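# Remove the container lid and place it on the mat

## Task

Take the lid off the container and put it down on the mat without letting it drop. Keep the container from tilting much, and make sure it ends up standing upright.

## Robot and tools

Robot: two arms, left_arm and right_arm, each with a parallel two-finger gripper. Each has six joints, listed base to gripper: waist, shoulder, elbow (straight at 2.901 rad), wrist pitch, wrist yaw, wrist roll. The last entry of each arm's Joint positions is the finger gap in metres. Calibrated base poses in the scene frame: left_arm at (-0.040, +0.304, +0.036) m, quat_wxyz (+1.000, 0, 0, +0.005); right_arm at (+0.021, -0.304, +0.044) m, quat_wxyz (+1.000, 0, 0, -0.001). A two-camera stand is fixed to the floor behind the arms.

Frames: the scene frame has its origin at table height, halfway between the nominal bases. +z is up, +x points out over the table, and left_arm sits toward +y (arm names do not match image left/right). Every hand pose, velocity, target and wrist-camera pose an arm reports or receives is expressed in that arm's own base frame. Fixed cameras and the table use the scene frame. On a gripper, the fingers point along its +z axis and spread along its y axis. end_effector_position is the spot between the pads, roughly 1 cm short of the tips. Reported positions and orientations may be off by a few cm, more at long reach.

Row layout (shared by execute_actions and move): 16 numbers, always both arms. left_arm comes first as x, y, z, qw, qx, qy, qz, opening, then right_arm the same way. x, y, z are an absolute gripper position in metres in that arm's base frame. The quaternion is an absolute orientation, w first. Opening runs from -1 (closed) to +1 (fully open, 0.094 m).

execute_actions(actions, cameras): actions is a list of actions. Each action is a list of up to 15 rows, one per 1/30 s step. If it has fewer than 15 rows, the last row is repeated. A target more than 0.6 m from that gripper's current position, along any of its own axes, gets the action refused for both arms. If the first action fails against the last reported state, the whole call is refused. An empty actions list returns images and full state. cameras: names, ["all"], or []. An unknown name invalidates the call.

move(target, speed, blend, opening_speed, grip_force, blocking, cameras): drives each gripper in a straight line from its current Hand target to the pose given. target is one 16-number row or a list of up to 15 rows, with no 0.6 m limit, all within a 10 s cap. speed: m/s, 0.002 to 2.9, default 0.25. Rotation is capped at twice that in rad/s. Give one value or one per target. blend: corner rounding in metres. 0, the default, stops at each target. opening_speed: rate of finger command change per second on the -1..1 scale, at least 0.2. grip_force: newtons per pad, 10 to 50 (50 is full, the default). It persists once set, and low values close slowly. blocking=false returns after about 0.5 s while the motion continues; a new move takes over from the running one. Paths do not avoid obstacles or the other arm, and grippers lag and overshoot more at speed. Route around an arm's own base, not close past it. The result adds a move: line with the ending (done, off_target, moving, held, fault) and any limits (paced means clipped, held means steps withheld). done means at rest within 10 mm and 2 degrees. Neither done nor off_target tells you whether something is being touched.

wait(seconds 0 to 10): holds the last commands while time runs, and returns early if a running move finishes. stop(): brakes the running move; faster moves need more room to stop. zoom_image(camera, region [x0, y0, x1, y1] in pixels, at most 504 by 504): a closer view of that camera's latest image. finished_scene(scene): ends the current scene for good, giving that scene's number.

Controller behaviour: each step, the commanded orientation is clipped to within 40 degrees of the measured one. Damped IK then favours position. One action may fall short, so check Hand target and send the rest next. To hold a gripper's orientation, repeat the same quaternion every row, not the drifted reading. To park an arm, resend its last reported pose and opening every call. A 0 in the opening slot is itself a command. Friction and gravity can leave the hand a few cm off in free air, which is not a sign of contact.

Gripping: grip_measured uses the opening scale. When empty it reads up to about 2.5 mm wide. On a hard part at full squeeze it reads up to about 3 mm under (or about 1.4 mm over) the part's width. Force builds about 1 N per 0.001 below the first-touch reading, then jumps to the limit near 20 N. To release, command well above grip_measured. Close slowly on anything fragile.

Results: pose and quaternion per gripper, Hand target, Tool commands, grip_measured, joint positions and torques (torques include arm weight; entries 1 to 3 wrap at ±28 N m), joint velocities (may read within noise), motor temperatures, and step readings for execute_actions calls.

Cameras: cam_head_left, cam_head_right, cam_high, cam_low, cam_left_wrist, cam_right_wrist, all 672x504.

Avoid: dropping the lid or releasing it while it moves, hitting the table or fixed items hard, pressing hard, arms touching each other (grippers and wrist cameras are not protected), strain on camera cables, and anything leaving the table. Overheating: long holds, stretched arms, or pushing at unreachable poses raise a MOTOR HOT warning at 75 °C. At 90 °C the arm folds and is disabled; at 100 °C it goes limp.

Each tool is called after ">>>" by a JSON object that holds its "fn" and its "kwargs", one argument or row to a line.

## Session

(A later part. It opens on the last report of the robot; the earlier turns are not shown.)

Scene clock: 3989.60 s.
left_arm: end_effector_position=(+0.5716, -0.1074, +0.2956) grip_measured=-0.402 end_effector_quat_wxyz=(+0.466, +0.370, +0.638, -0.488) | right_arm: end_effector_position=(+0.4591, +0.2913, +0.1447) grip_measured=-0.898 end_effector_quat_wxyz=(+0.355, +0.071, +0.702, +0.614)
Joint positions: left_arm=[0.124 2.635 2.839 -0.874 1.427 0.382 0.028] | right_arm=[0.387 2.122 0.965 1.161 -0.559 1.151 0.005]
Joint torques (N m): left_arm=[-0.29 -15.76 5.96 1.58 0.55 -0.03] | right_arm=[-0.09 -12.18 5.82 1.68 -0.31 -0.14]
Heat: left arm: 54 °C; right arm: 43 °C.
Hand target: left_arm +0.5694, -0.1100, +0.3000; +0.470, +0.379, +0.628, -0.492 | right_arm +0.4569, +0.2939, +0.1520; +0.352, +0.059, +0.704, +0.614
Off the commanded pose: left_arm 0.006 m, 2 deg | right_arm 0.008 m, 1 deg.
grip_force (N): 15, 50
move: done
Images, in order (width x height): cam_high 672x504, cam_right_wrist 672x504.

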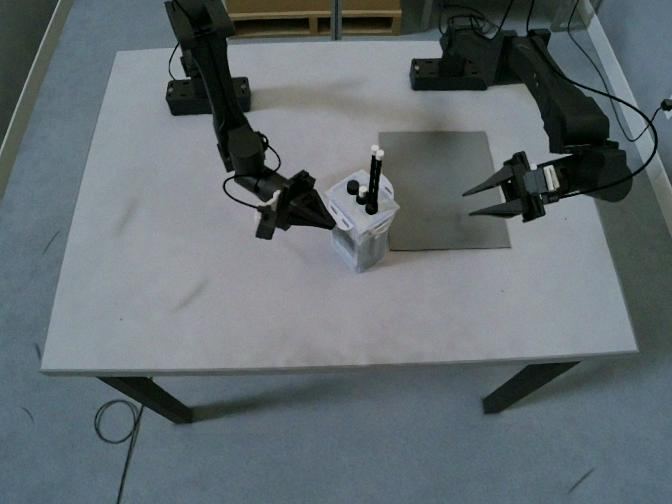

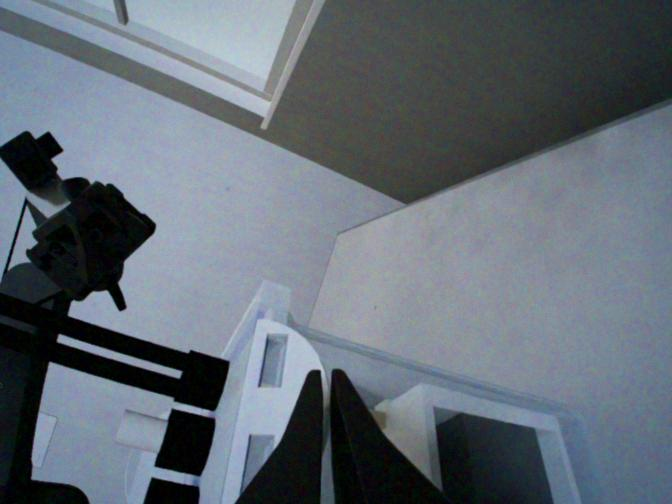

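>>> {"fn": "move", "kwargs": {
  "target": [
    [0.5695, -0.11, 0.30, 0.470, 0.379, 0.628, -0.492, -0.4, 0.44, 0.255, 0.14, 0.3515, 0.0592, 0.7047, 0.6136, -0.9],
    [0.5695, -0.11, 0.30, 0.470, 0.379, 0.628, -0.492, -0.4, 0.36, 0.18, 0.20, 0.6261, -0.3287, 0.6261, 0.3287, 0.1]
  ],
  "speed": 0.15,
  "grip_force": [15, 25],
  "cameras": ["cam_right_wrist","cam_high","cam_low"]
}}

>>> {"fn": "zoom_image", "kwargs": {
  "camera": "cam_high",
  "region": [280, 140, 420, 290]
}}

>>> {"fn": "zoom_image", "kwargs": {
  "camera": "cam_low",
  "region": [260, 170, 370, 250]
}}

Scene clock: 4015.47 s.
left_arm: end_effector_position=(+0.5716, -0.1074, +0.2956) grip_measured=-0.402 end_effector_quat_wxyz=(+0.466, +0.370, +0.638, -0.488) | right_arm: end_effector_position=(+0.3646, +0.1817, +0.1992) grip_measured=+0.098 end_effector_quat_wxyz=(+0.629, -0.326, +0.625, +0.329)
Joint positions: left_arm=[0.124 2.635 2.839 -0.874 1.427 0.382 0.028] | right_arm=[0.124 1.579 0.514 1.076 -0.838 0.008 0.052]
Joint torques (N m): left_arm=[-0.21 -15.62 5.86 1.54 0.53 0] | right_arm=[-0.46 -7.73 4.68 1.69 -0.16 -0.12]
Motor temperatures (°C): left_arm=[30 55 41 35 29 27 26] | right_arm=[27 44 33 41 28 28 28]
Heat: left arm: 55 °C; right arm: 44 °C.
Hand target: left_arm +0.5694, -0.1100, +0.3000; +0.470, +0.379, +0.628, -0.492 | right_arm +0.3601, +0.1801, +0.2000; +0.626, -0.329, +0.626, +0.329
Off the commanded pose: left_arm 0.006 m, 2 deg | right_arm 0.005 m, 0 deg.
grip_force (N): 15, 25
move: done
Images, in order (width x height): cam_high 672x504, cam_low 672x504, cam_right_wrist 672x504.

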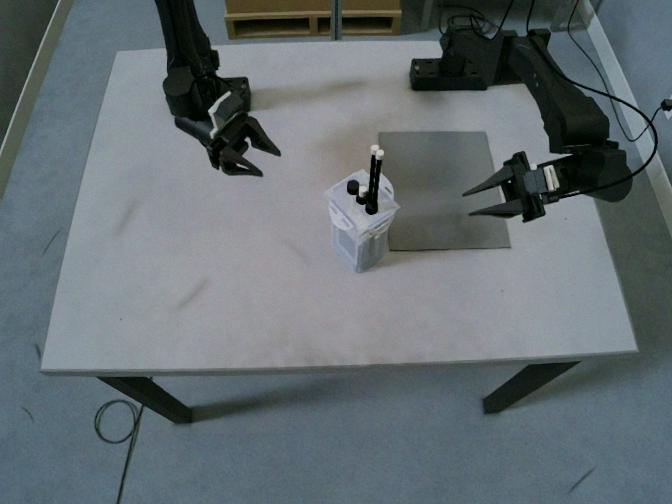

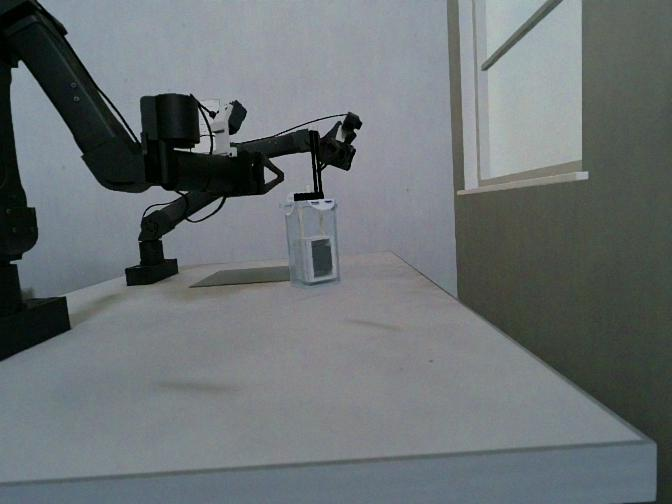

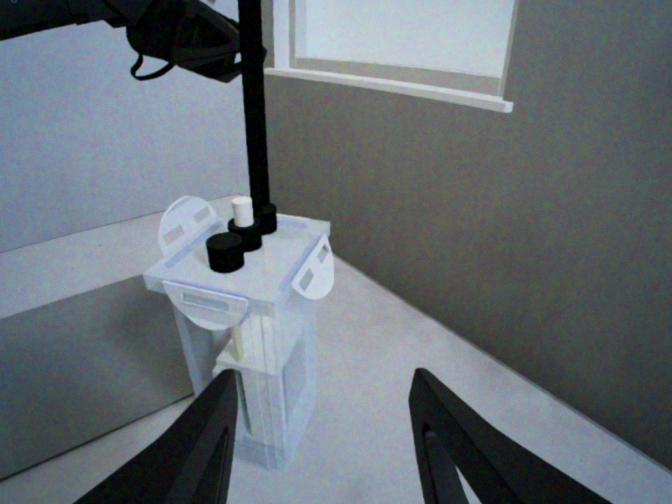

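Scaled by 3.360.

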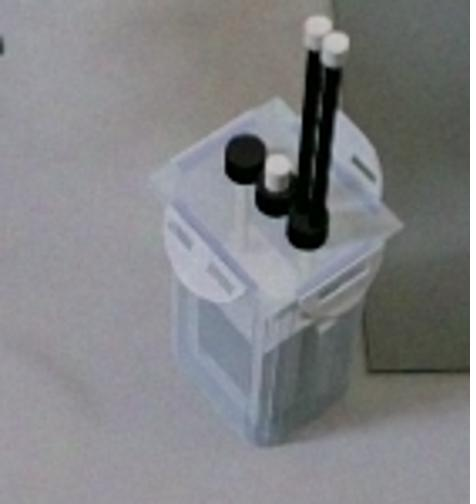

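Scaled by 4.582.

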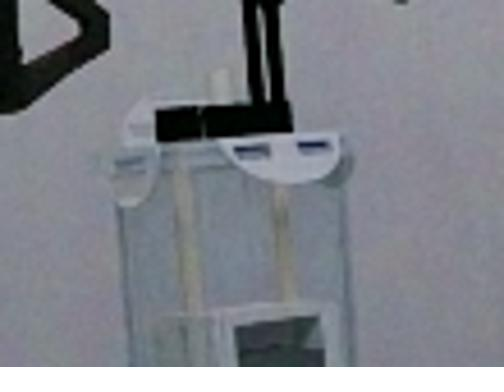

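>>> {"fn": "move", "kwargs": {
  "target": [
    [0.40, -0.06, 0.25, 0.6744,0.2126,0.6744,-0.2126, 0.1, 0.30, 0.08, 0.18, 0.6261, -0.3287, 0.6261, 0.3287, 0.1],
    [0.345, -0.22, 0.17, 0.6272,0.6272,0.3265,0.3265, 0.1, 0.30, 0.08, 0.18, 0.6261, -0.3287, 0.6261, 0.3287, 0.1]
  ],
  "speed": 0.25,
  "grip_force": [25, 25],
  "cameras": ["cam_left_wrist","cam_high","cam_low"]
}}

Scene clock: 4067.27 s.
left_arm: end_effector_position=(+0.3475, -0.2204, +0.1726) grip_measured=+0.098 end_effector_quat_wxyz=(+0.626, +0.628, +0.326, +0.327) | right_arm: end_effector_position=(+0.3054, +0.0792, +0.1775) grip_measured=+0.098 end_effector_quat_wxyz=(+0.624, -0.321, +0.631, +0.330)
Joint positions: left_arm=[-0.534 1.573 0.353 1.217 0.078 1.573 0.052] | right_arm=[-0.331 1.462 0.294 1.155 -1.289 0.003 0.052]
Joint torques (N m): left_arm=[-0.24 -4.78 3.1 2.49 -0.06 0.04] | right_arm=[-0.42 -5.52 3.9 1.71 -0.24 -0.07]
Motor temperatures (°C): left_arm=[30 55 40 36 29 27 26] | right_arm=[27 41 32 41 28 28 28]
Heat: left arm: 55 °C; right arm: 41 °C.
Hand target: left_arm +0.3450, -0.2200, +0.1701; +0.627, +0.627, +0.327, +0.326 | right_arm +0.3002, +0.0801, +0.1798; +0.626, -0.329, +0.626, +0.329
Off the commanded pose: left_arm 0.004 m, 0 deg | right_arm 0.006 m, 1 deg.
grip_force (N): 25, 25
move: done
Images, in order (width x height): cam_high 672x504, cam_low 672x504, cam_left_wrist 672x504.

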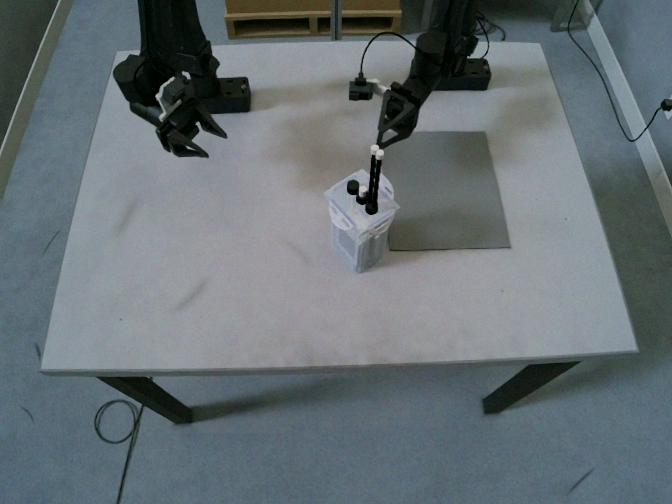

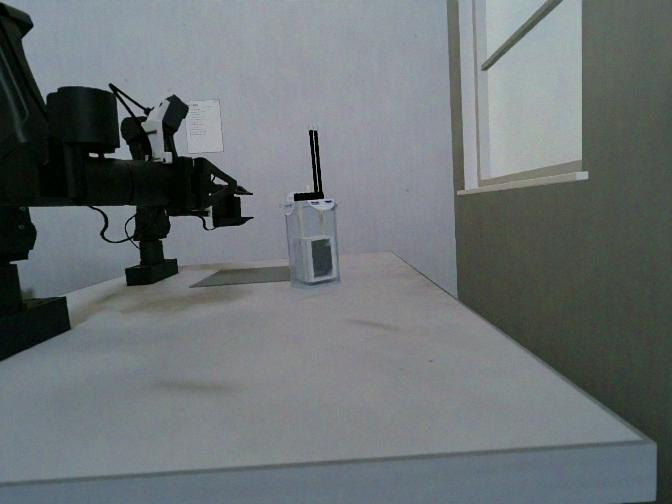

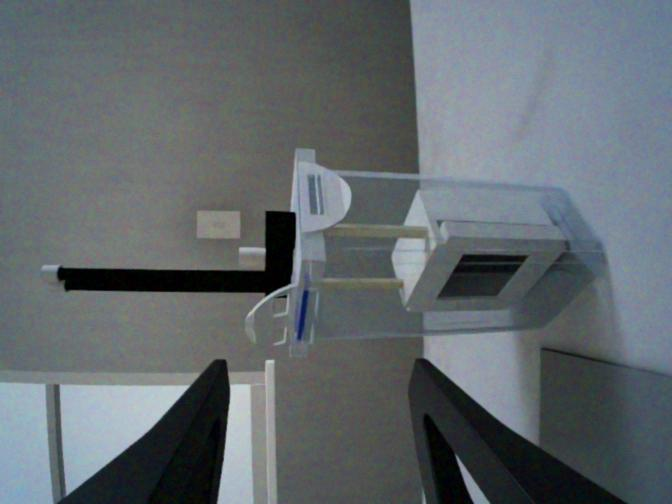

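>>> {"fn": "move", "kwargs": {
  "target": [
    [0.405, -0.283, 0.16, 0.6272,0.6272,0.3265,0.3265, 0.1, 0.30, 0.08, 0.18, 0.6261, -0.3287, 0.6261, 0.3287, 0.1]
  ],
  "speed": 0.12,
  "cameras": ["cam_left_wrist","cam_high"]
}}

>>> {"fn": "zoom_image", "kwargs": {
  "camera": "cam_high",
  "region": [300, 120, 440, 270]
}}

Scene clock: 4101.00 s.
left_arm: end_effector_position=(+0.4013, -0.2790, +0.1594) grip_measured=+0.098 end_effector_quat_wxyz=(+0.627, +0.628, +0.326, +0.327) | right_arm: end_effector_position=(+0.3054, +0.0792, +0.1775) grip_measured=+0.098 end_effector_quat_wxyz=(+0.624, -0.321, +0.631, +0.330)
Joint positions: left_arm=[-0.608 1.877 0.647 1.229 0.003 1.574 0.052] | right_arm=[-0.331 1.462 0.294 1.155 -1.289 0.003 0.052]
Joint torques (N m): left_arm=[-0.32 -7.64 5.67 2.11 -0.03 0.04] | right_arm=[-0.62 -5.56 4.01 1.69 -0.24 -0.06]
Heat: left arm: 51 °C; right arm: 40 °C.
Hand target: left_arm +0.4048, -0.2830, +0.1601; +0.627, +0.627, +0.326, +0.326 | right_arm +0.3002, +0.0801, +0.1798; +0.626, -0.329, +0.626, +0.329
Off the commanded pose: left_arm 0.005 m, 0 deg | right_arm 0.006 m, 1 deg.
grip_force (N): 25, 25
move: done
Images, in order (width x height): cam_high 672x504, cam_left_wrist 672x504.

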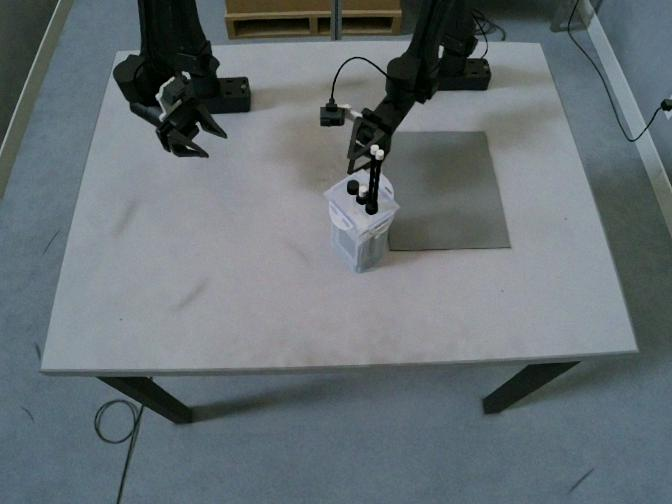

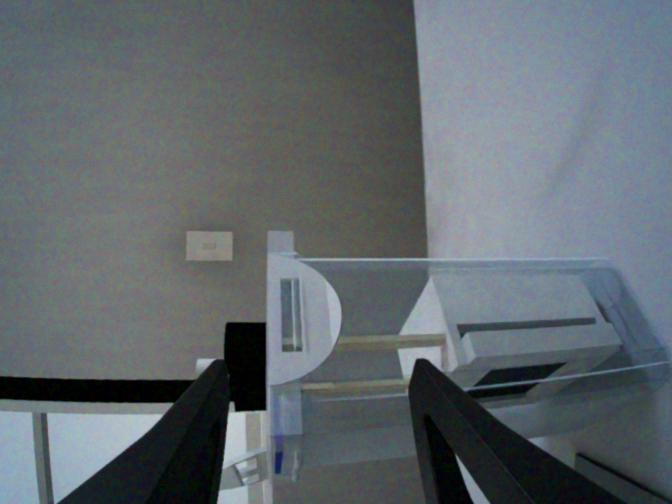

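Scaled by 3.360.

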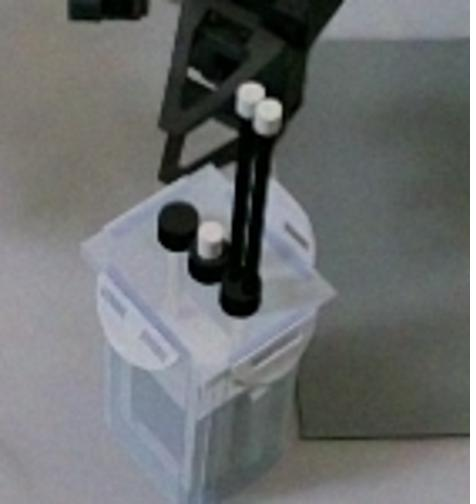

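>>> {"fn": "move", "kwargs": {
  "target": [
    [0.438, -0.304, 0.168, 0.6272,0.6272,0.3265,0.3265, 0.1, 0.30, 0.08, 0.18, 0.6261, -0.3287, 0.6261, 0.3287, 0.1],
    [0.449, -0.294, 0.168, 0.6272,0.6272,0.3265,0.3265, 0.1, 0.30, 0.08, 0.18, 0.6261, -0.3287, 0.6261, 0.3287, 0.1]
  ],
  "speed": 0.06,
  "cameras": ["cam_left_wrist","cam_high"]
}}

>>> {"fn": "zoom_image", "kwargs": {
  "camera": "cam_high",
  "region": [300, 120, 440, 270]
}}

Scene clock: 4118.57 s.
left_arm: end_effector_position=(+0.4430, -0.2923, +0.1677) grip_measured=+0.098 end_effector_quat_wxyz=(+0.627, +0.627, +0.326, +0.328) | right_arm: end_effector_position=(+0.3054, +0.0792, +0.1775) grip_measured=+0.098 end_effector_quat_wxyz=(+0.624, -0.321, +0.631, +0.330)
Joint positions: left_arm=[-0.572 1.961 0.835 1.127 0.038 1.574 0.052] | right_arm=[-0.331 1.462 0.294 1.155 -1.289 0.003 0.052]
Joint torques (N m): left_arm=[0.47 -8.66 6.68 2.11 0.05 0] | right_arm=[-0.47 -5.49 4.03 1.68 -0.23 -0.09]
Motor temperatures (°C): left_arm=[30 50 39 39 28 27 26] | right_arm=[27 39 32 39 28 28 28]
Heat: left arm: 50 °C; right arm: 39 °C.
Hand target: left_arm +0.4488, -0.2938, +0.1680; +0.627, +0.627, +0.327, +0.327 | right_arm +0.3002, +0.0801, +0.1798; +0.626, -0.329, +0.626, +0.329
Off the commanded pose: left_arm 0.006 m, 0 deg | right_arm 0.006 m, 1 deg.
grip_force (N): 25, 25
move: done
Images, in order (width x height): cam_high 672x504, cam_left_wrist 672x504.

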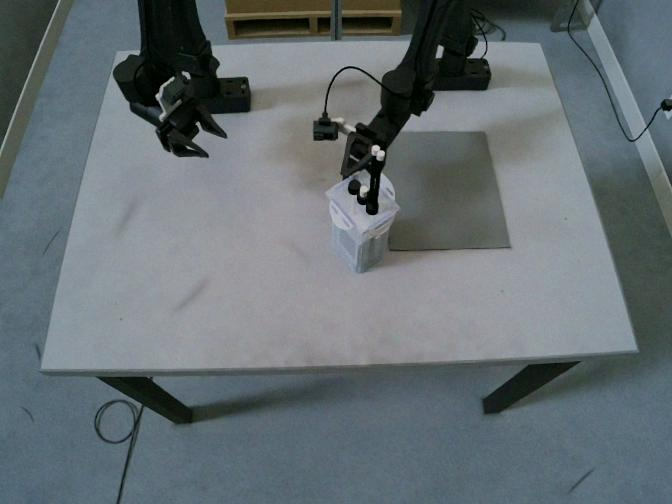

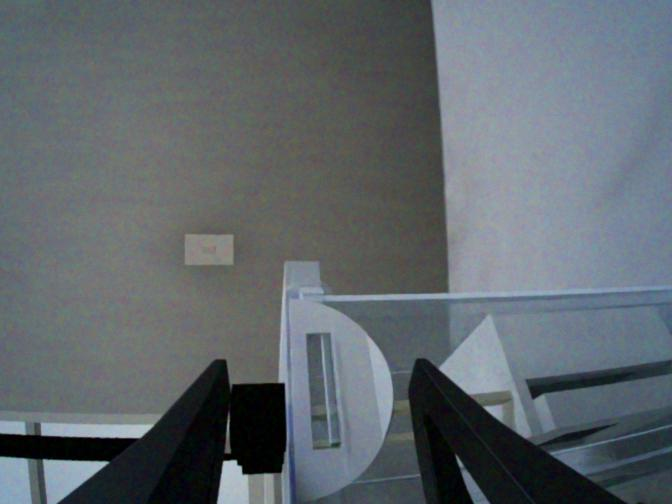

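Scaled by 3.360.

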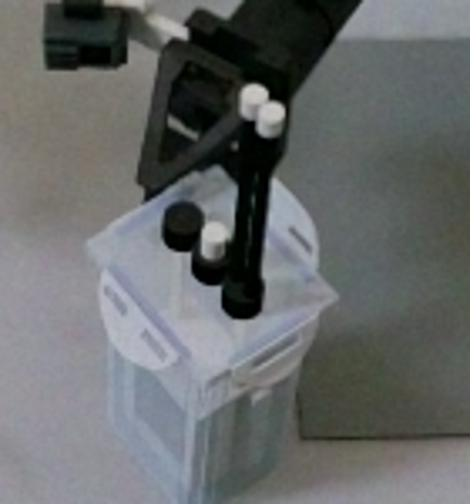

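>>> {"fn": "move", "kwargs": {
  "target": [
    [0.4515, -0.292, 0.155, 0.6272,0.6272,0.3265,0.3265, 0.1, 0.30, 0.08, 0.18, 0.6261, -0.3287, 0.6261, 0.3287, 0.1],
    [0.4515, -0.292, 0.160, 0.6272,0.6272,0.3265,0.3265, -0.7, 0.30, 0.08, 0.18, 0.6261, -0.3287, 0.6261, 0.3287, 0.1]
  ],
  "speed": 0.06,
  "opening_speed": 0.5,
  "cameras": ["cam_left_wrist","cam_high"]
}}

>>> {"fn": "zoom_image", "kwargs": {
  "camera": "cam_high",
  "region": [300, 120, 440, 270]
}}

Scene clock: 4130.60 s.
left_arm: end_effector_position=(+0.4446, -0.2956, +0.1612) grip_measured=-0.397 end_effector_quat_wxyz=(+0.634, +0.626, +0.317, +0.324) | right_arm: end_effector_position=(+0.3054, +0.0792, +0.1775) grip_measured=+0.098 end_effector_quat_wxyz=(+0.624, -0.321, +0.631, +0.330)
Joint positions: left_arm=[-0.567 2.003 0.843 1.175 0.063 1.574 0.028] | right_arm=[-0.331 1.462 0.294 1.155 -1.289 0.003 0.052]
Joint torques (N m): left_arm=[0.59 -9.99 5.63 1.92 -0.18 -0.04] | right_arm=[-0.51 -5.53 4.04 1.68 -0.21 -0.08]
Heat: left arm: 50 °C; right arm: 39 °C.
Hand target: left_arm +0.4512, -0.2919, +0.1600; +0.627, +0.627, +0.326, +0.327 | right_arm +0.3002, +0.0801, +0.1798; +0.626, -0.329, +0.626, +0.329
Off the commanded pose: left_arm 0.008 m, 1 deg | right_arm 0.006 m, 1 deg.
grip_force (N): 25, 25
move: done; target 2's new opening was sent with left_arm's hand 0.011 m and 1 deg from that target
Images, in order (width x height): cam_high 672x504, cam_left_wrist 672x504.

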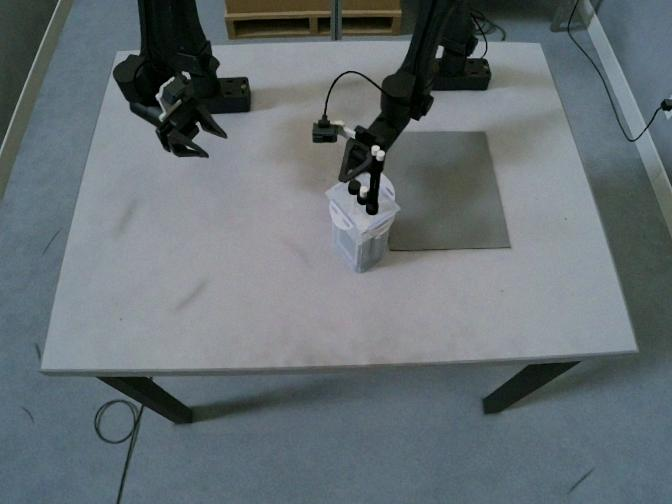

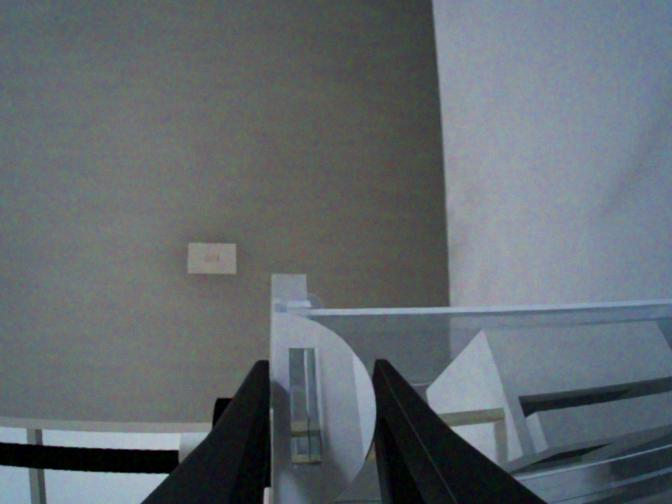

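Scaled by 3.360.

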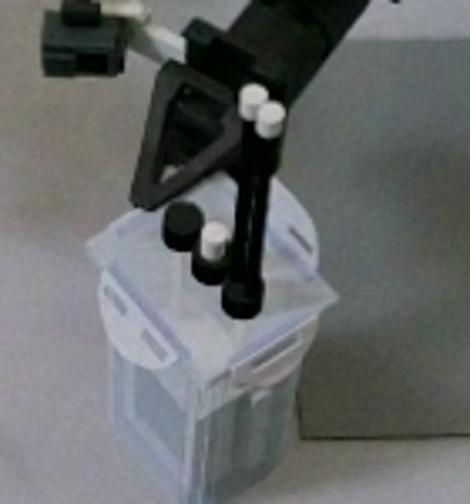

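>>> {"fn": "move", "kwargs": {
  "target": [
    [0.441, -0.299, 0.164, 0.6830,0.5417,0.4546,0.1831, -0.9, 0.30, 0.08, 0.18, 0.6261, -0.3287, 0.6261, 0.3287, 0.1]
  ],
  "speed": 0.2,
  "grip_force": [50, 25],
  "cameras": ["cam_left_wrist","cam_high"]
}}

>>> {"fn": "zoom_image", "kwargs": {
  "camera": "cam_high",
  "region": [300, 120, 440, 270]
}}

Scene clock: 4145.07 s.
left_arm: end_effector_position=(+0.4383, -0.3047, +0.1598) grip_measured=-0.898 end_effector_quat_wxyz=(+0.685, +0.551, +0.442, +0.179) | right_arm: end_effector_position=(+0.3054, +0.0792, +0.1775) grip_measured=+0.098 end_effector_quat_wxyz=(+0.624, -0.321, +0.631, +0.330)
Joint positions: left_arm=[-0.594 1.997 0.843 1.157 0.046 1.15 0.005] | right_arm=[-0.331 1.462 0.294 1.155 -1.289 0.003 0.052]
Joint torques (N m): left_arm=[0.23 -11.78 4.19 2.09 -0.25 -0.12] | right_arm=[-0.27 -5.65 3.99 1.69 -0.22 -0.05]
Heat: left arm: 51 °C; right arm: 39 °C.
Hand target: left_arm +0.4409, -0.2990, +0.1638; +0.683, +0.542, +0.454, +0.183 | right_arm +0.3002, +0.0801, +0.1798; +0.626, -0.329, +0.626, +0.329
Off the commanded pose: left_arm 0.008 m, 2 deg | right_arm 0.006 m, 1 deg.
grip_force (N): 50, 25
move: done
Images, in order (width x height): cam_high 672x504, cam_left_wrist 672x504.

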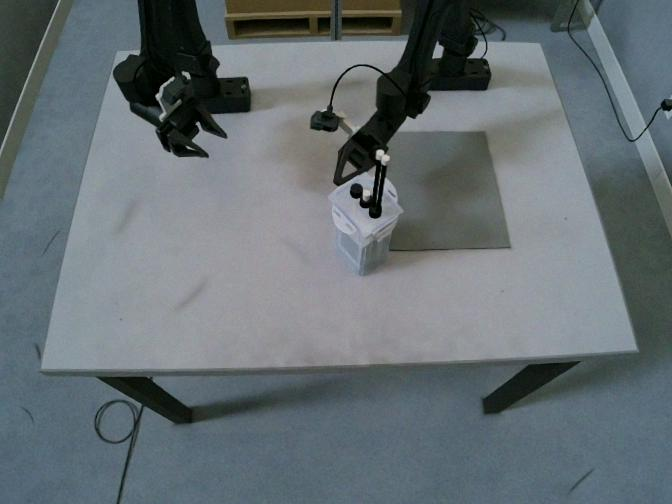

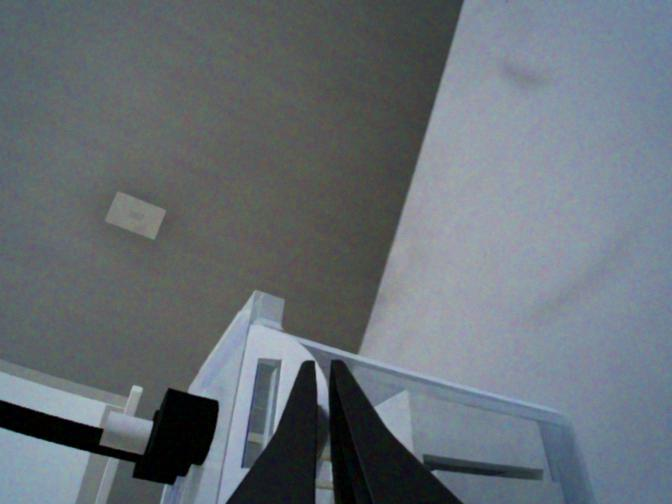

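Scaled by 3.360.

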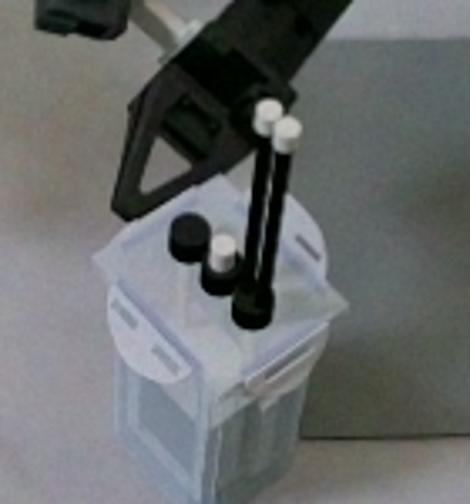

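>>> {"fn": "move", "kwargs": {
  "target": [
    [0.405, -0.29, 0.155, 0.6830,0.5417,0.4546,0.1831, -0.9, 0.30, 0.08, 0.18, 0.6261, -0.3287, 0.6261, 0.3287, 0.1],
    [0.35, -0.19, 0.22, 0.6744,0.2126,0.6744,-0.2126, 0.1, 0.32, 0.12, 0.24, 0.6261, -0.3287, 0.6261, 0.3287, 0.1]
  ],
  "speed": 0.2,
  "grip_force": [25, 25],
  "cameras": ["cam_left_wrist","cam_right_wrist","cam_high"]
}}

>>> {"fn": "zoom_image", "kwargs": {
  "camera": "cam_high",
  "region": [300, 120, 440, 270]
}}

Scene clock: 4160.00 s.
left_arm: end_effector_position=(+0.3531, -0.1928, +0.2228) grip_measured=+0.097 end_effector_quat_wxyz=(+0.678, +0.214, +0.670, -0.212) | right_arm: end_effector_position=(+0.3192, +0.1187, +0.2307) grip_measured=+0.098 end_effector_quat_wxyz=(+0.620, -0.324, +0.631, +0.335)
Joint positions: left_arm=[-0.414 1.317 0.421 0.907 0.197 0.004 0.052] | right_arm=[-0.142 1.249 0.438 0.798 -1.11 0.009 0.052]
Joint torques (N m): left_arm=[0.43 -6.12 4.07 2.12 0.05 -0.05] | right_arm=[0.58 -5.01 8.05 1.53 0.03 -0.1]
Heat: left arm: 51 °C; right arm: 39 °C.
Hand target: left_arm +0.3501, -0.1900, +0.2199; +0.674, +0.212, +0.674, -0.213 | right_arm +0.3198, +0.1200, +0.2400; +0.626, -0.329, +0.626, +0.329
Off the commanded pose: left_arm 0.005 m, 1 deg | right_arm 0.009 m, 1 deg.
grip_force (N): 25, 25
move: done
Images, in order (width x height): cam_high 672x504, cam_left_wrist 672x504, cam_right_wrist 672x504.

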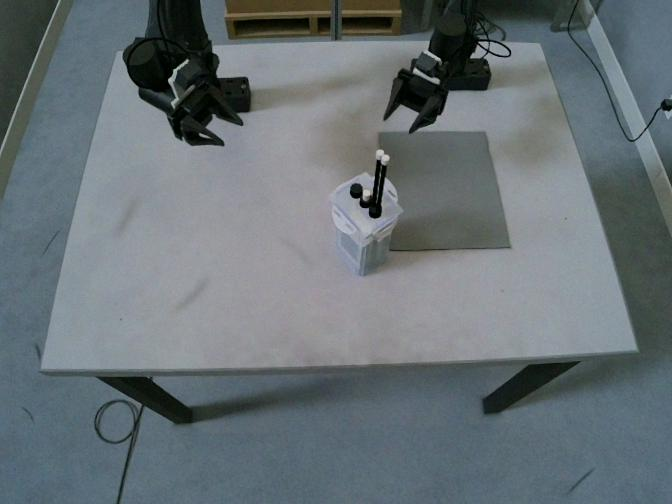

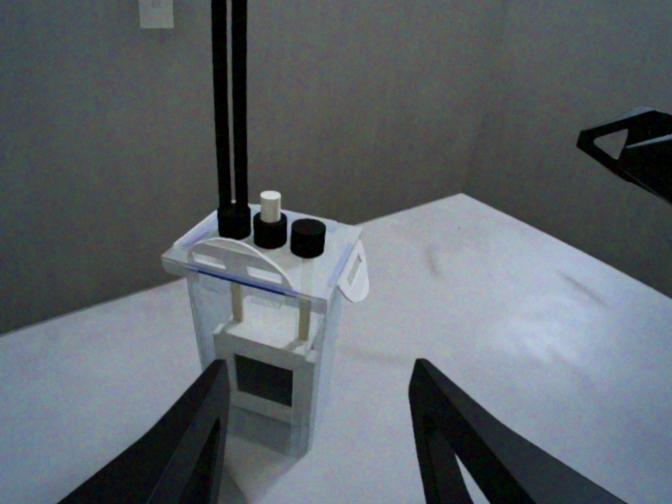

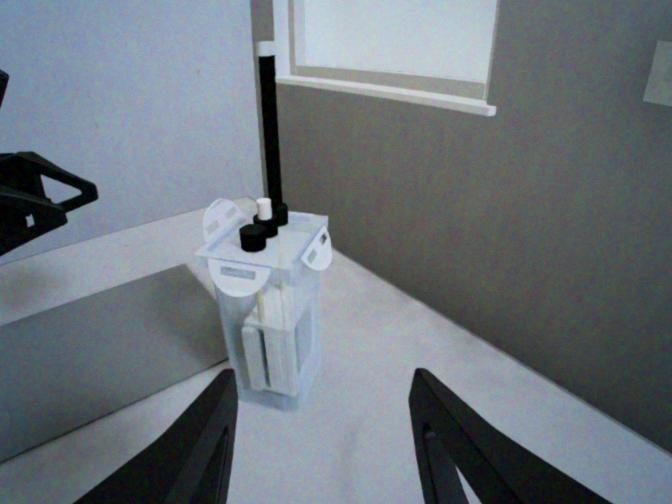

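Scaled by 3.360.

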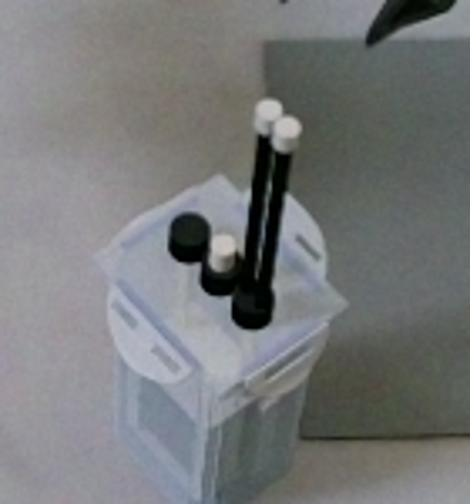

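>>> {"fn": "move", "kwargs": {
  "target": [
    [0.35, -0.19, 0.22, 0.6744,0.2126,0.6744,-0.2126, 0.1, 0.33, 0.27, 0.235, 0.5589, -0.2749, 0.7554, 0.2034, 0.1],
    [0.35, -0.19, 0.22, 0.6744,0.2126,0.6744,-0.2126, 0.1, 0.385, 0.335, 0.215, 0.5589, -0.2749, 0.7554, 0.2034, 0.1]
  ],
  "speed": 0.15,
  "grip_force": [25, 50],
  "cameras": ["cam_left_wrist","cam_right_wrist","cam_high"]
}}

>>> {"fn": "zoom_image", "kwargs": {
  "camera": "cam_high",
  "region": [300, 120, 440, 270]
}}

Scene clock: 4218.17 s.
left_arm: end_effector_position=(+0.3531, -0.1928, +0.2227) grip_measured=+0.097 end_effector_quat_wxyz=(+0.678, +0.214, +0.670, -0.212) | right_arm: end_effector_position=(+0.3809, +0.3300, +0.2129) grip_measured=+0.098 end_effector_quat_wxyz=(+0.556, -0.279, +0.757, +0.203)
Joint positions: left_arm=[-0.414 1.317 0.421 0.906 0.197 0.004 0.052] | right_arm=[0.717 1.612 0.989 0.318 0.013 0.001 0.052]
Joint torques (N m): left_arm=[0.29 -6.05 4.42 2.08 0.02 0.02] | right_arm=[0.44 -6.05 9.11 2.21 0.06 0.02]
Heat: left arm: 46 °C; right arm: 39 °C.
Hand target: left_arm +0.3501, -0.1900, +0.2198; +0.674, +0.212, +0.674, -0.213 | right_arm +0.3848, +0.3349, +0.2149; +0.559, -0.275, +0.755, +0.204
Off the commanded pose: left_arm 0.005 m, 1 deg | right_arm 0.007 m, 1 deg.
grip_force (N): 25, 50
move: done
Images, in order (width x height): cam_high 672x504, cam_left_wrist 672x504, cam_right_wrist 672x504.

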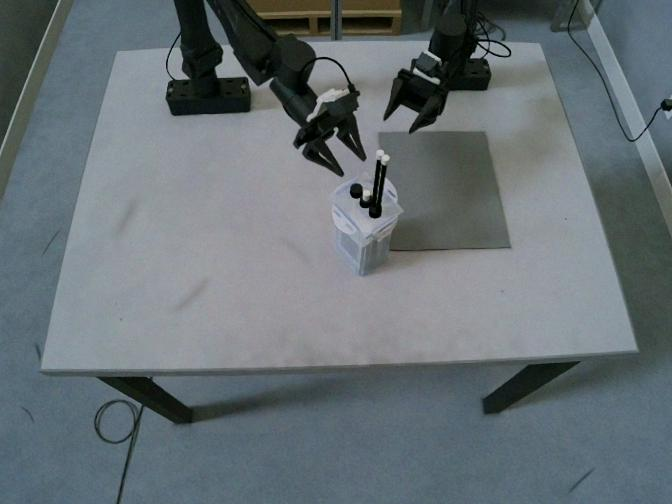

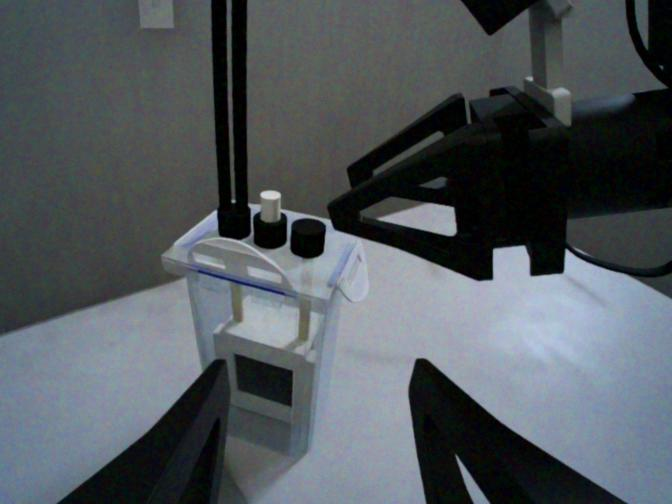

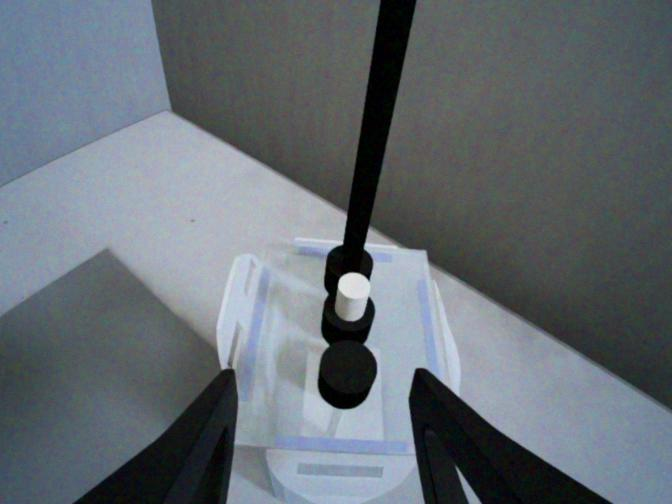

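Scaled by 3.360.

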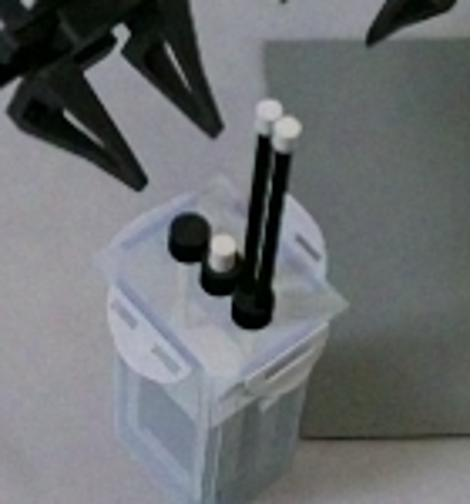

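>>> {"fn": "move", "kwargs": {
  "target": [
    [0.35, -0.19, 0.22, 0.6744,0.2126,0.6744,-0.2126, 0.1, 0.419, 0.352, 0.215, 0.5589, -0.2749, 0.7554, 0.2034, 0.1],
    [0.35, -0.19, 0.22, 0.6744,0.2126,0.6744,-0.2126, 0.1, 0.419, 0.352, 0.18, 0.5589, -0.2749, 0.7554, 0.2034, 0.1]
  ],
  "speed": 0.1,
  "cameras": ["cam_left_wrist","cam_right_wrist"]
}}

>>> {"fn": "zoom_image", "kwargs": {
  "camera": "cam_left_wrist",
  "region": [150, 150, 450, 350]
}}

Scene clock: 4246.50 s.
left_arm: end_effector_position=(+0.3531, -0.1928, +0.2227) grip_measured=+0.097 end_effector_quat_wxyz=(+0.678, +0.214, +0.670, -0.212) | right_arm: end_effector_position=(+0.4171, +0.3531, +0.1937) grip_measured=+0.098 end_effector_quat_wxyz=(+0.568, -0.272, +0.749, +0.206)
Joint positions: left_arm=[-0.414 1.317 0.421 0.906 0.197 0.004 0.052] | right_arm=[0.703 1.801 1.091 0.436 0.006 0.001 0.052]
Joint torques (N m): left_arm=[0.43 -6.06 4.38 2.06 0.01 -0.04] | right_arm=[-0.54 -7.6 6.31 2.21 -0.09 -0.08]
Motor temperatures (°C): left_arm=[30 45 39 39 28 27 26] | right_arm=[27 38 35 41 28 28 28]
Heat: left arm: 45 °C; right arm: 41 °C.
Hand target: left_arm +0.3501, -0.1900, +0.2198; +0.674, +0.212, +0.674, -0.213 | right_arm +0.4187, +0.3518, +0.1801; +0.559, -0.275, +0.756, +0.203
Off the commanded pose: left_arm 0.005 m, 1 deg | right_arm 0.014 m, 1 deg.
grip_force (N): 25, 50
move: off_target (right_arm)
Images, in order (width x height): cam_left_wrist 672x504, cam_right_wrist 672x504.

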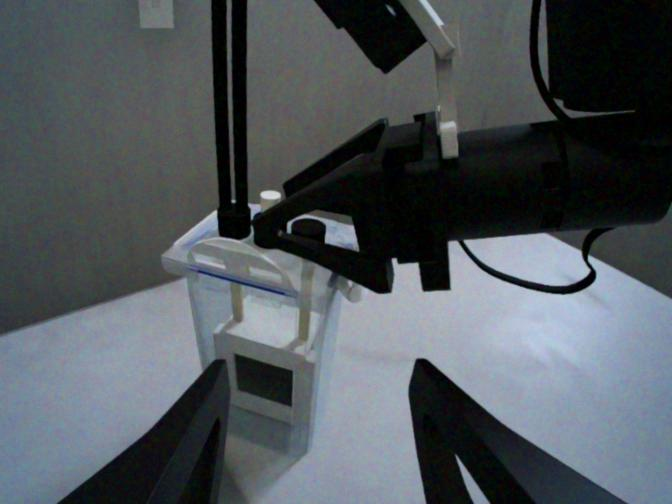

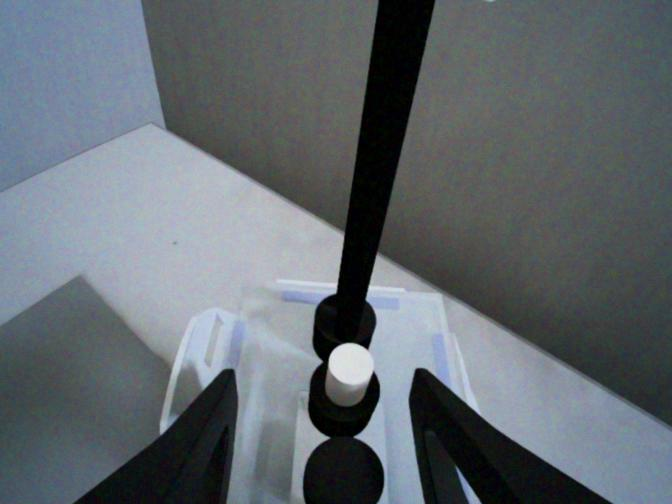

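Scaled by 1.680 from the camera's 672x504 image, which has a finer 960x720 frame.

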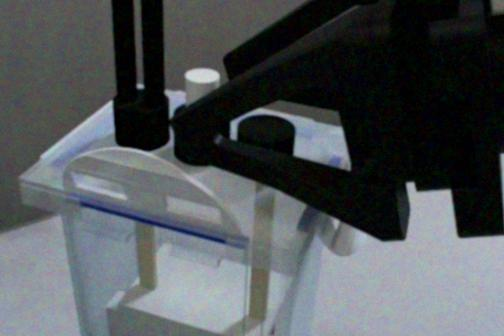

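>>> {"fn": "move", "kwargs": {
  "target": [
    [0.35, -0.19, 0.22, 0.6744,0.2126,0.6744,-0.2126, 0.1, 0.419, 0.351, 0.162, 0.5589, -0.2749, 0.7554, 0.2034, 0.1]
  ],
  "speed": 0.05,
  "cameras": ["cam_left_wrist","cam_right_wrist"]
}}

>>> {"fn": "zoom_image", "kwargs": {
  "camera": "cam_left_wrist",
  "region": [150, 150, 450, 350]
}}

Scene clock: 4260.00 s.
left_arm: end_effector_position=(+0.3531, -0.1928, +0.2227) grip_measured=+0.097 end_effector_quat_wxyz=(+0.678, +0.214, +0.670, -0.212) | right_arm: end_effector_position=(+0.4169, +0.3534, +0.1799) grip_measured=+0.098 end_effector_quat_wxyz=(+0.571, -0.272, +0.746, +0.208)
Joint positions: left_arm=[-0.414 1.317 0.421 0.906 0.197 0.004 0.052] | right_arm=[0.703 1.829 1.056 0.508 0.004 0.001 0.052]
Joint torques (N m): left_arm=[0.44 -5.89 4.18 2.09 0.02 -0.01] | right_arm=[-0.44 -7.12 6.04 2.2 -0.08 -0.06]
Heat: left arm: 45 °C; right arm: 41 °C.
Hand target: left_arm +0.3501, -0.1900, +0.2198; +0.674, +0.212, +0.674, -0.213 | right_arm +0.4186, +0.3507, +0.1624; +0.559, -0.275, +0.755, +0.204
Off the commanded pose: left_arm 0.005 m, 1 deg | right_arm 0.018 m, 2 deg.
grip_force (N): 25, 50
move: off_target (right_arm)
Images, in order (width x height): cam_left_wrist 672x504, cam_right_wrist 672x504.

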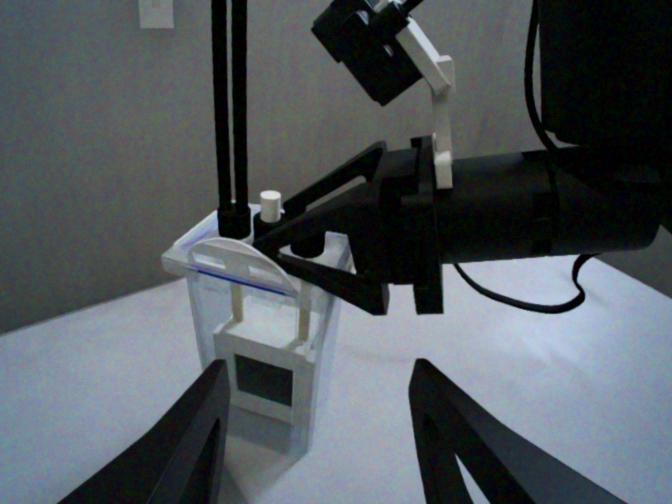

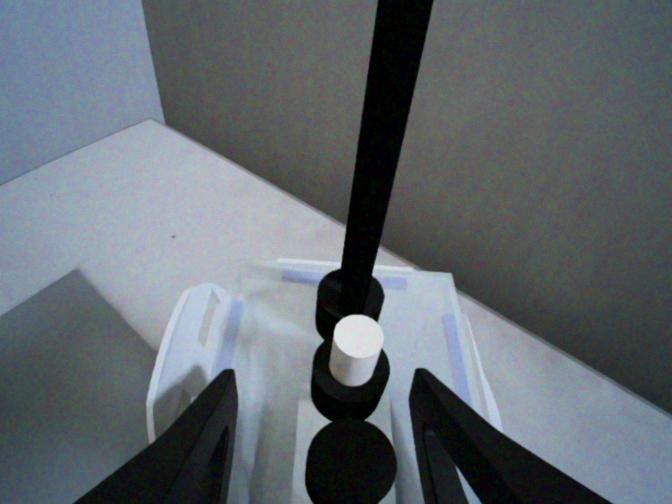

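Scaled by 1.680 from the camera's 672x504 image, which has a finer 960x720 frame.

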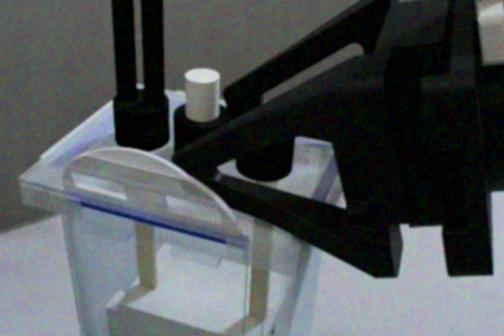

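>>> {"fn": "move", "kwargs": {
  "target": [
    [0.35, -0.19, 0.22, 0.6744,0.2126,0.6744,-0.2126, 0.1, 0.423, 0.342, 0.160, 0.5589, -0.2749, 0.7554, 0.2034, 0.1]
  ],
  "speed": 0.05,
  "cameras": ["cam_right_wrist"]
}}

Scene clock: 4272.13 s.
left_arm: end_effector_position=(+0.3531, -0.1928, +0.2227) grip_measured=+0.097 end_effector_quat_wxyz=(+0.678, +0.214, +0.670, -0.212) | right_arm: end_effector_position=(+0.4226, +0.3441, +0.1773) grip_measured=+0.098 end_effector_quat_wxyz=(+0.571, -0.269, +0.747, +0.208)
Joint positions: left_arm=[-0.414 1.317 0.421 0.906 0.197 0.004 0.052] | right_arm=[0.675 1.829 1.044 0.52 -0.02 -0.002 0.052]
Joint torques (N m): left_arm=[0.36 -5.96 4.45 2.05 -0.01 0] | right_arm=[-0.53 -7.57 5.7 2.21 -0.12 -0.1]
Heat: left arm: 44 °C; right arm: 41 °C.
Hand target: left_arm +0.3501, -0.1900, +0.2198; +0.674, +0.212, +0.674, -0.213 | right_arm +0.4227, +0.3418, +0.1603; +0.559, -0.275, +0.755, +0.203
Off the commanded pose: left_arm 0.005 m, 1 deg | right_arm 0.017 m, 2 deg.
grip_force (N): 25, 50
move: off_target (right_arm)
Images, in order (width x height): cam_right_wrist 672x504.

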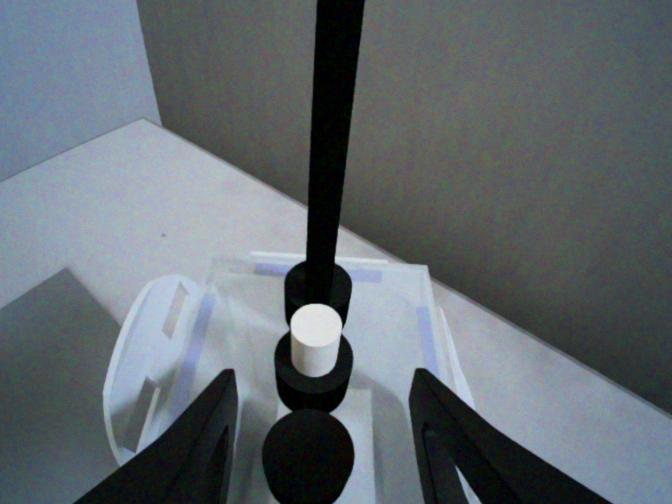

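>>> {"fn": "move", "kwargs": {
  "target": [
    [0.35, -0.19, 0.22, 0.6744,0.2126,0.6744,-0.2126, 0.1, 0.419, 0.3515, 0.157, 0.5589, -0.2749, 0.7554, 0.2034, 0.1]
  ],
  "speed": 0.05,
  "cameras": ["cam_right_wrist","cam_left_wrist"]
}}

>>> {"fn": "zoom_image", "kwargs": {
  "camera": "cam_left_wrist",
  "region": [150, 150, 450, 350]
}}

Scene clock: 4282.20 s.
left_arm: end_effector_position=(+0.3531, -0.1928, +0.2227) grip_measured=+0.097 end_effector_quat_wxyz=(+0.678, +0.214, +0.670, -0.212) | right_arm: end_effector_position=(+0.4196, +0.3499, +0.1776) grip_measured=+0.098 end_effector_quat_wxyz=(+0.573, -0.272, +0.744, +0.210)
Joint positions: left_arm=[-0.414 1.317 0.421 0.906 0.197 0.004 0.052] | right_arm=[0.689 1.835 1.044 0.535 -0.012 -0.002 0.052]
Joint torques (N m): left_arm=[0.54 -6.01 4.44 2.08 0 -0.02] | right_arm=[0.42 -6.95 6.16 2.17 0.1 0.01]
Heat: left arm: 44 °C; right arm: 42 °C.
Hand target: left_arm +0.3501, -0.1900, +0.2198; +0.674, +0.212, +0.674, -0.213 | right_arm +0.4184, +0.3510, +0.1573; +0.559, -0.275, +0.755, +0.203
Off the commanded pose: left_arm 0.005 m, 1 deg | right_arm 0.021 m, 2 deg.
grip_force (N): 25, 50
move: off_target (right_arm)
Images, in order (width x height): cam_left_wrist 672x504, cam_right_wrist 672x504.

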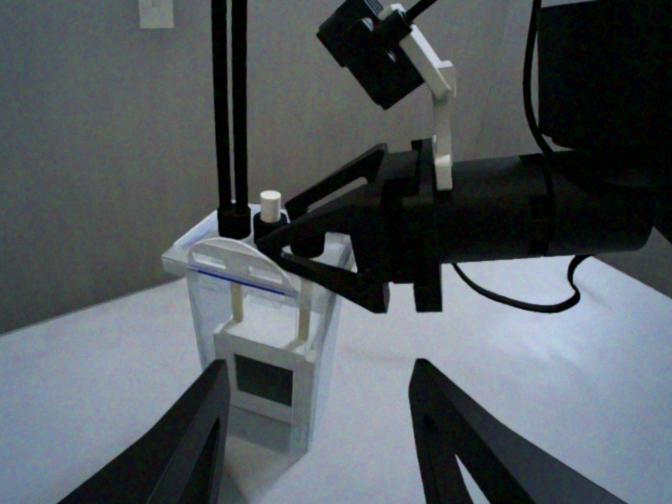

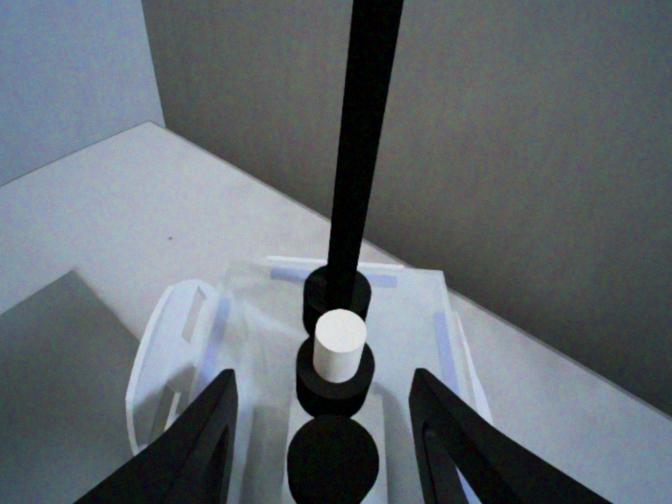

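Scaled by 1.680 from the camera's 672x504 image, which has a finer 960x720 frame.

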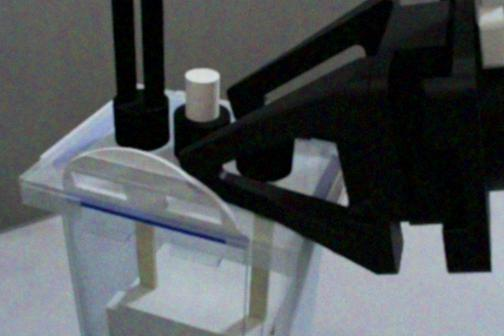

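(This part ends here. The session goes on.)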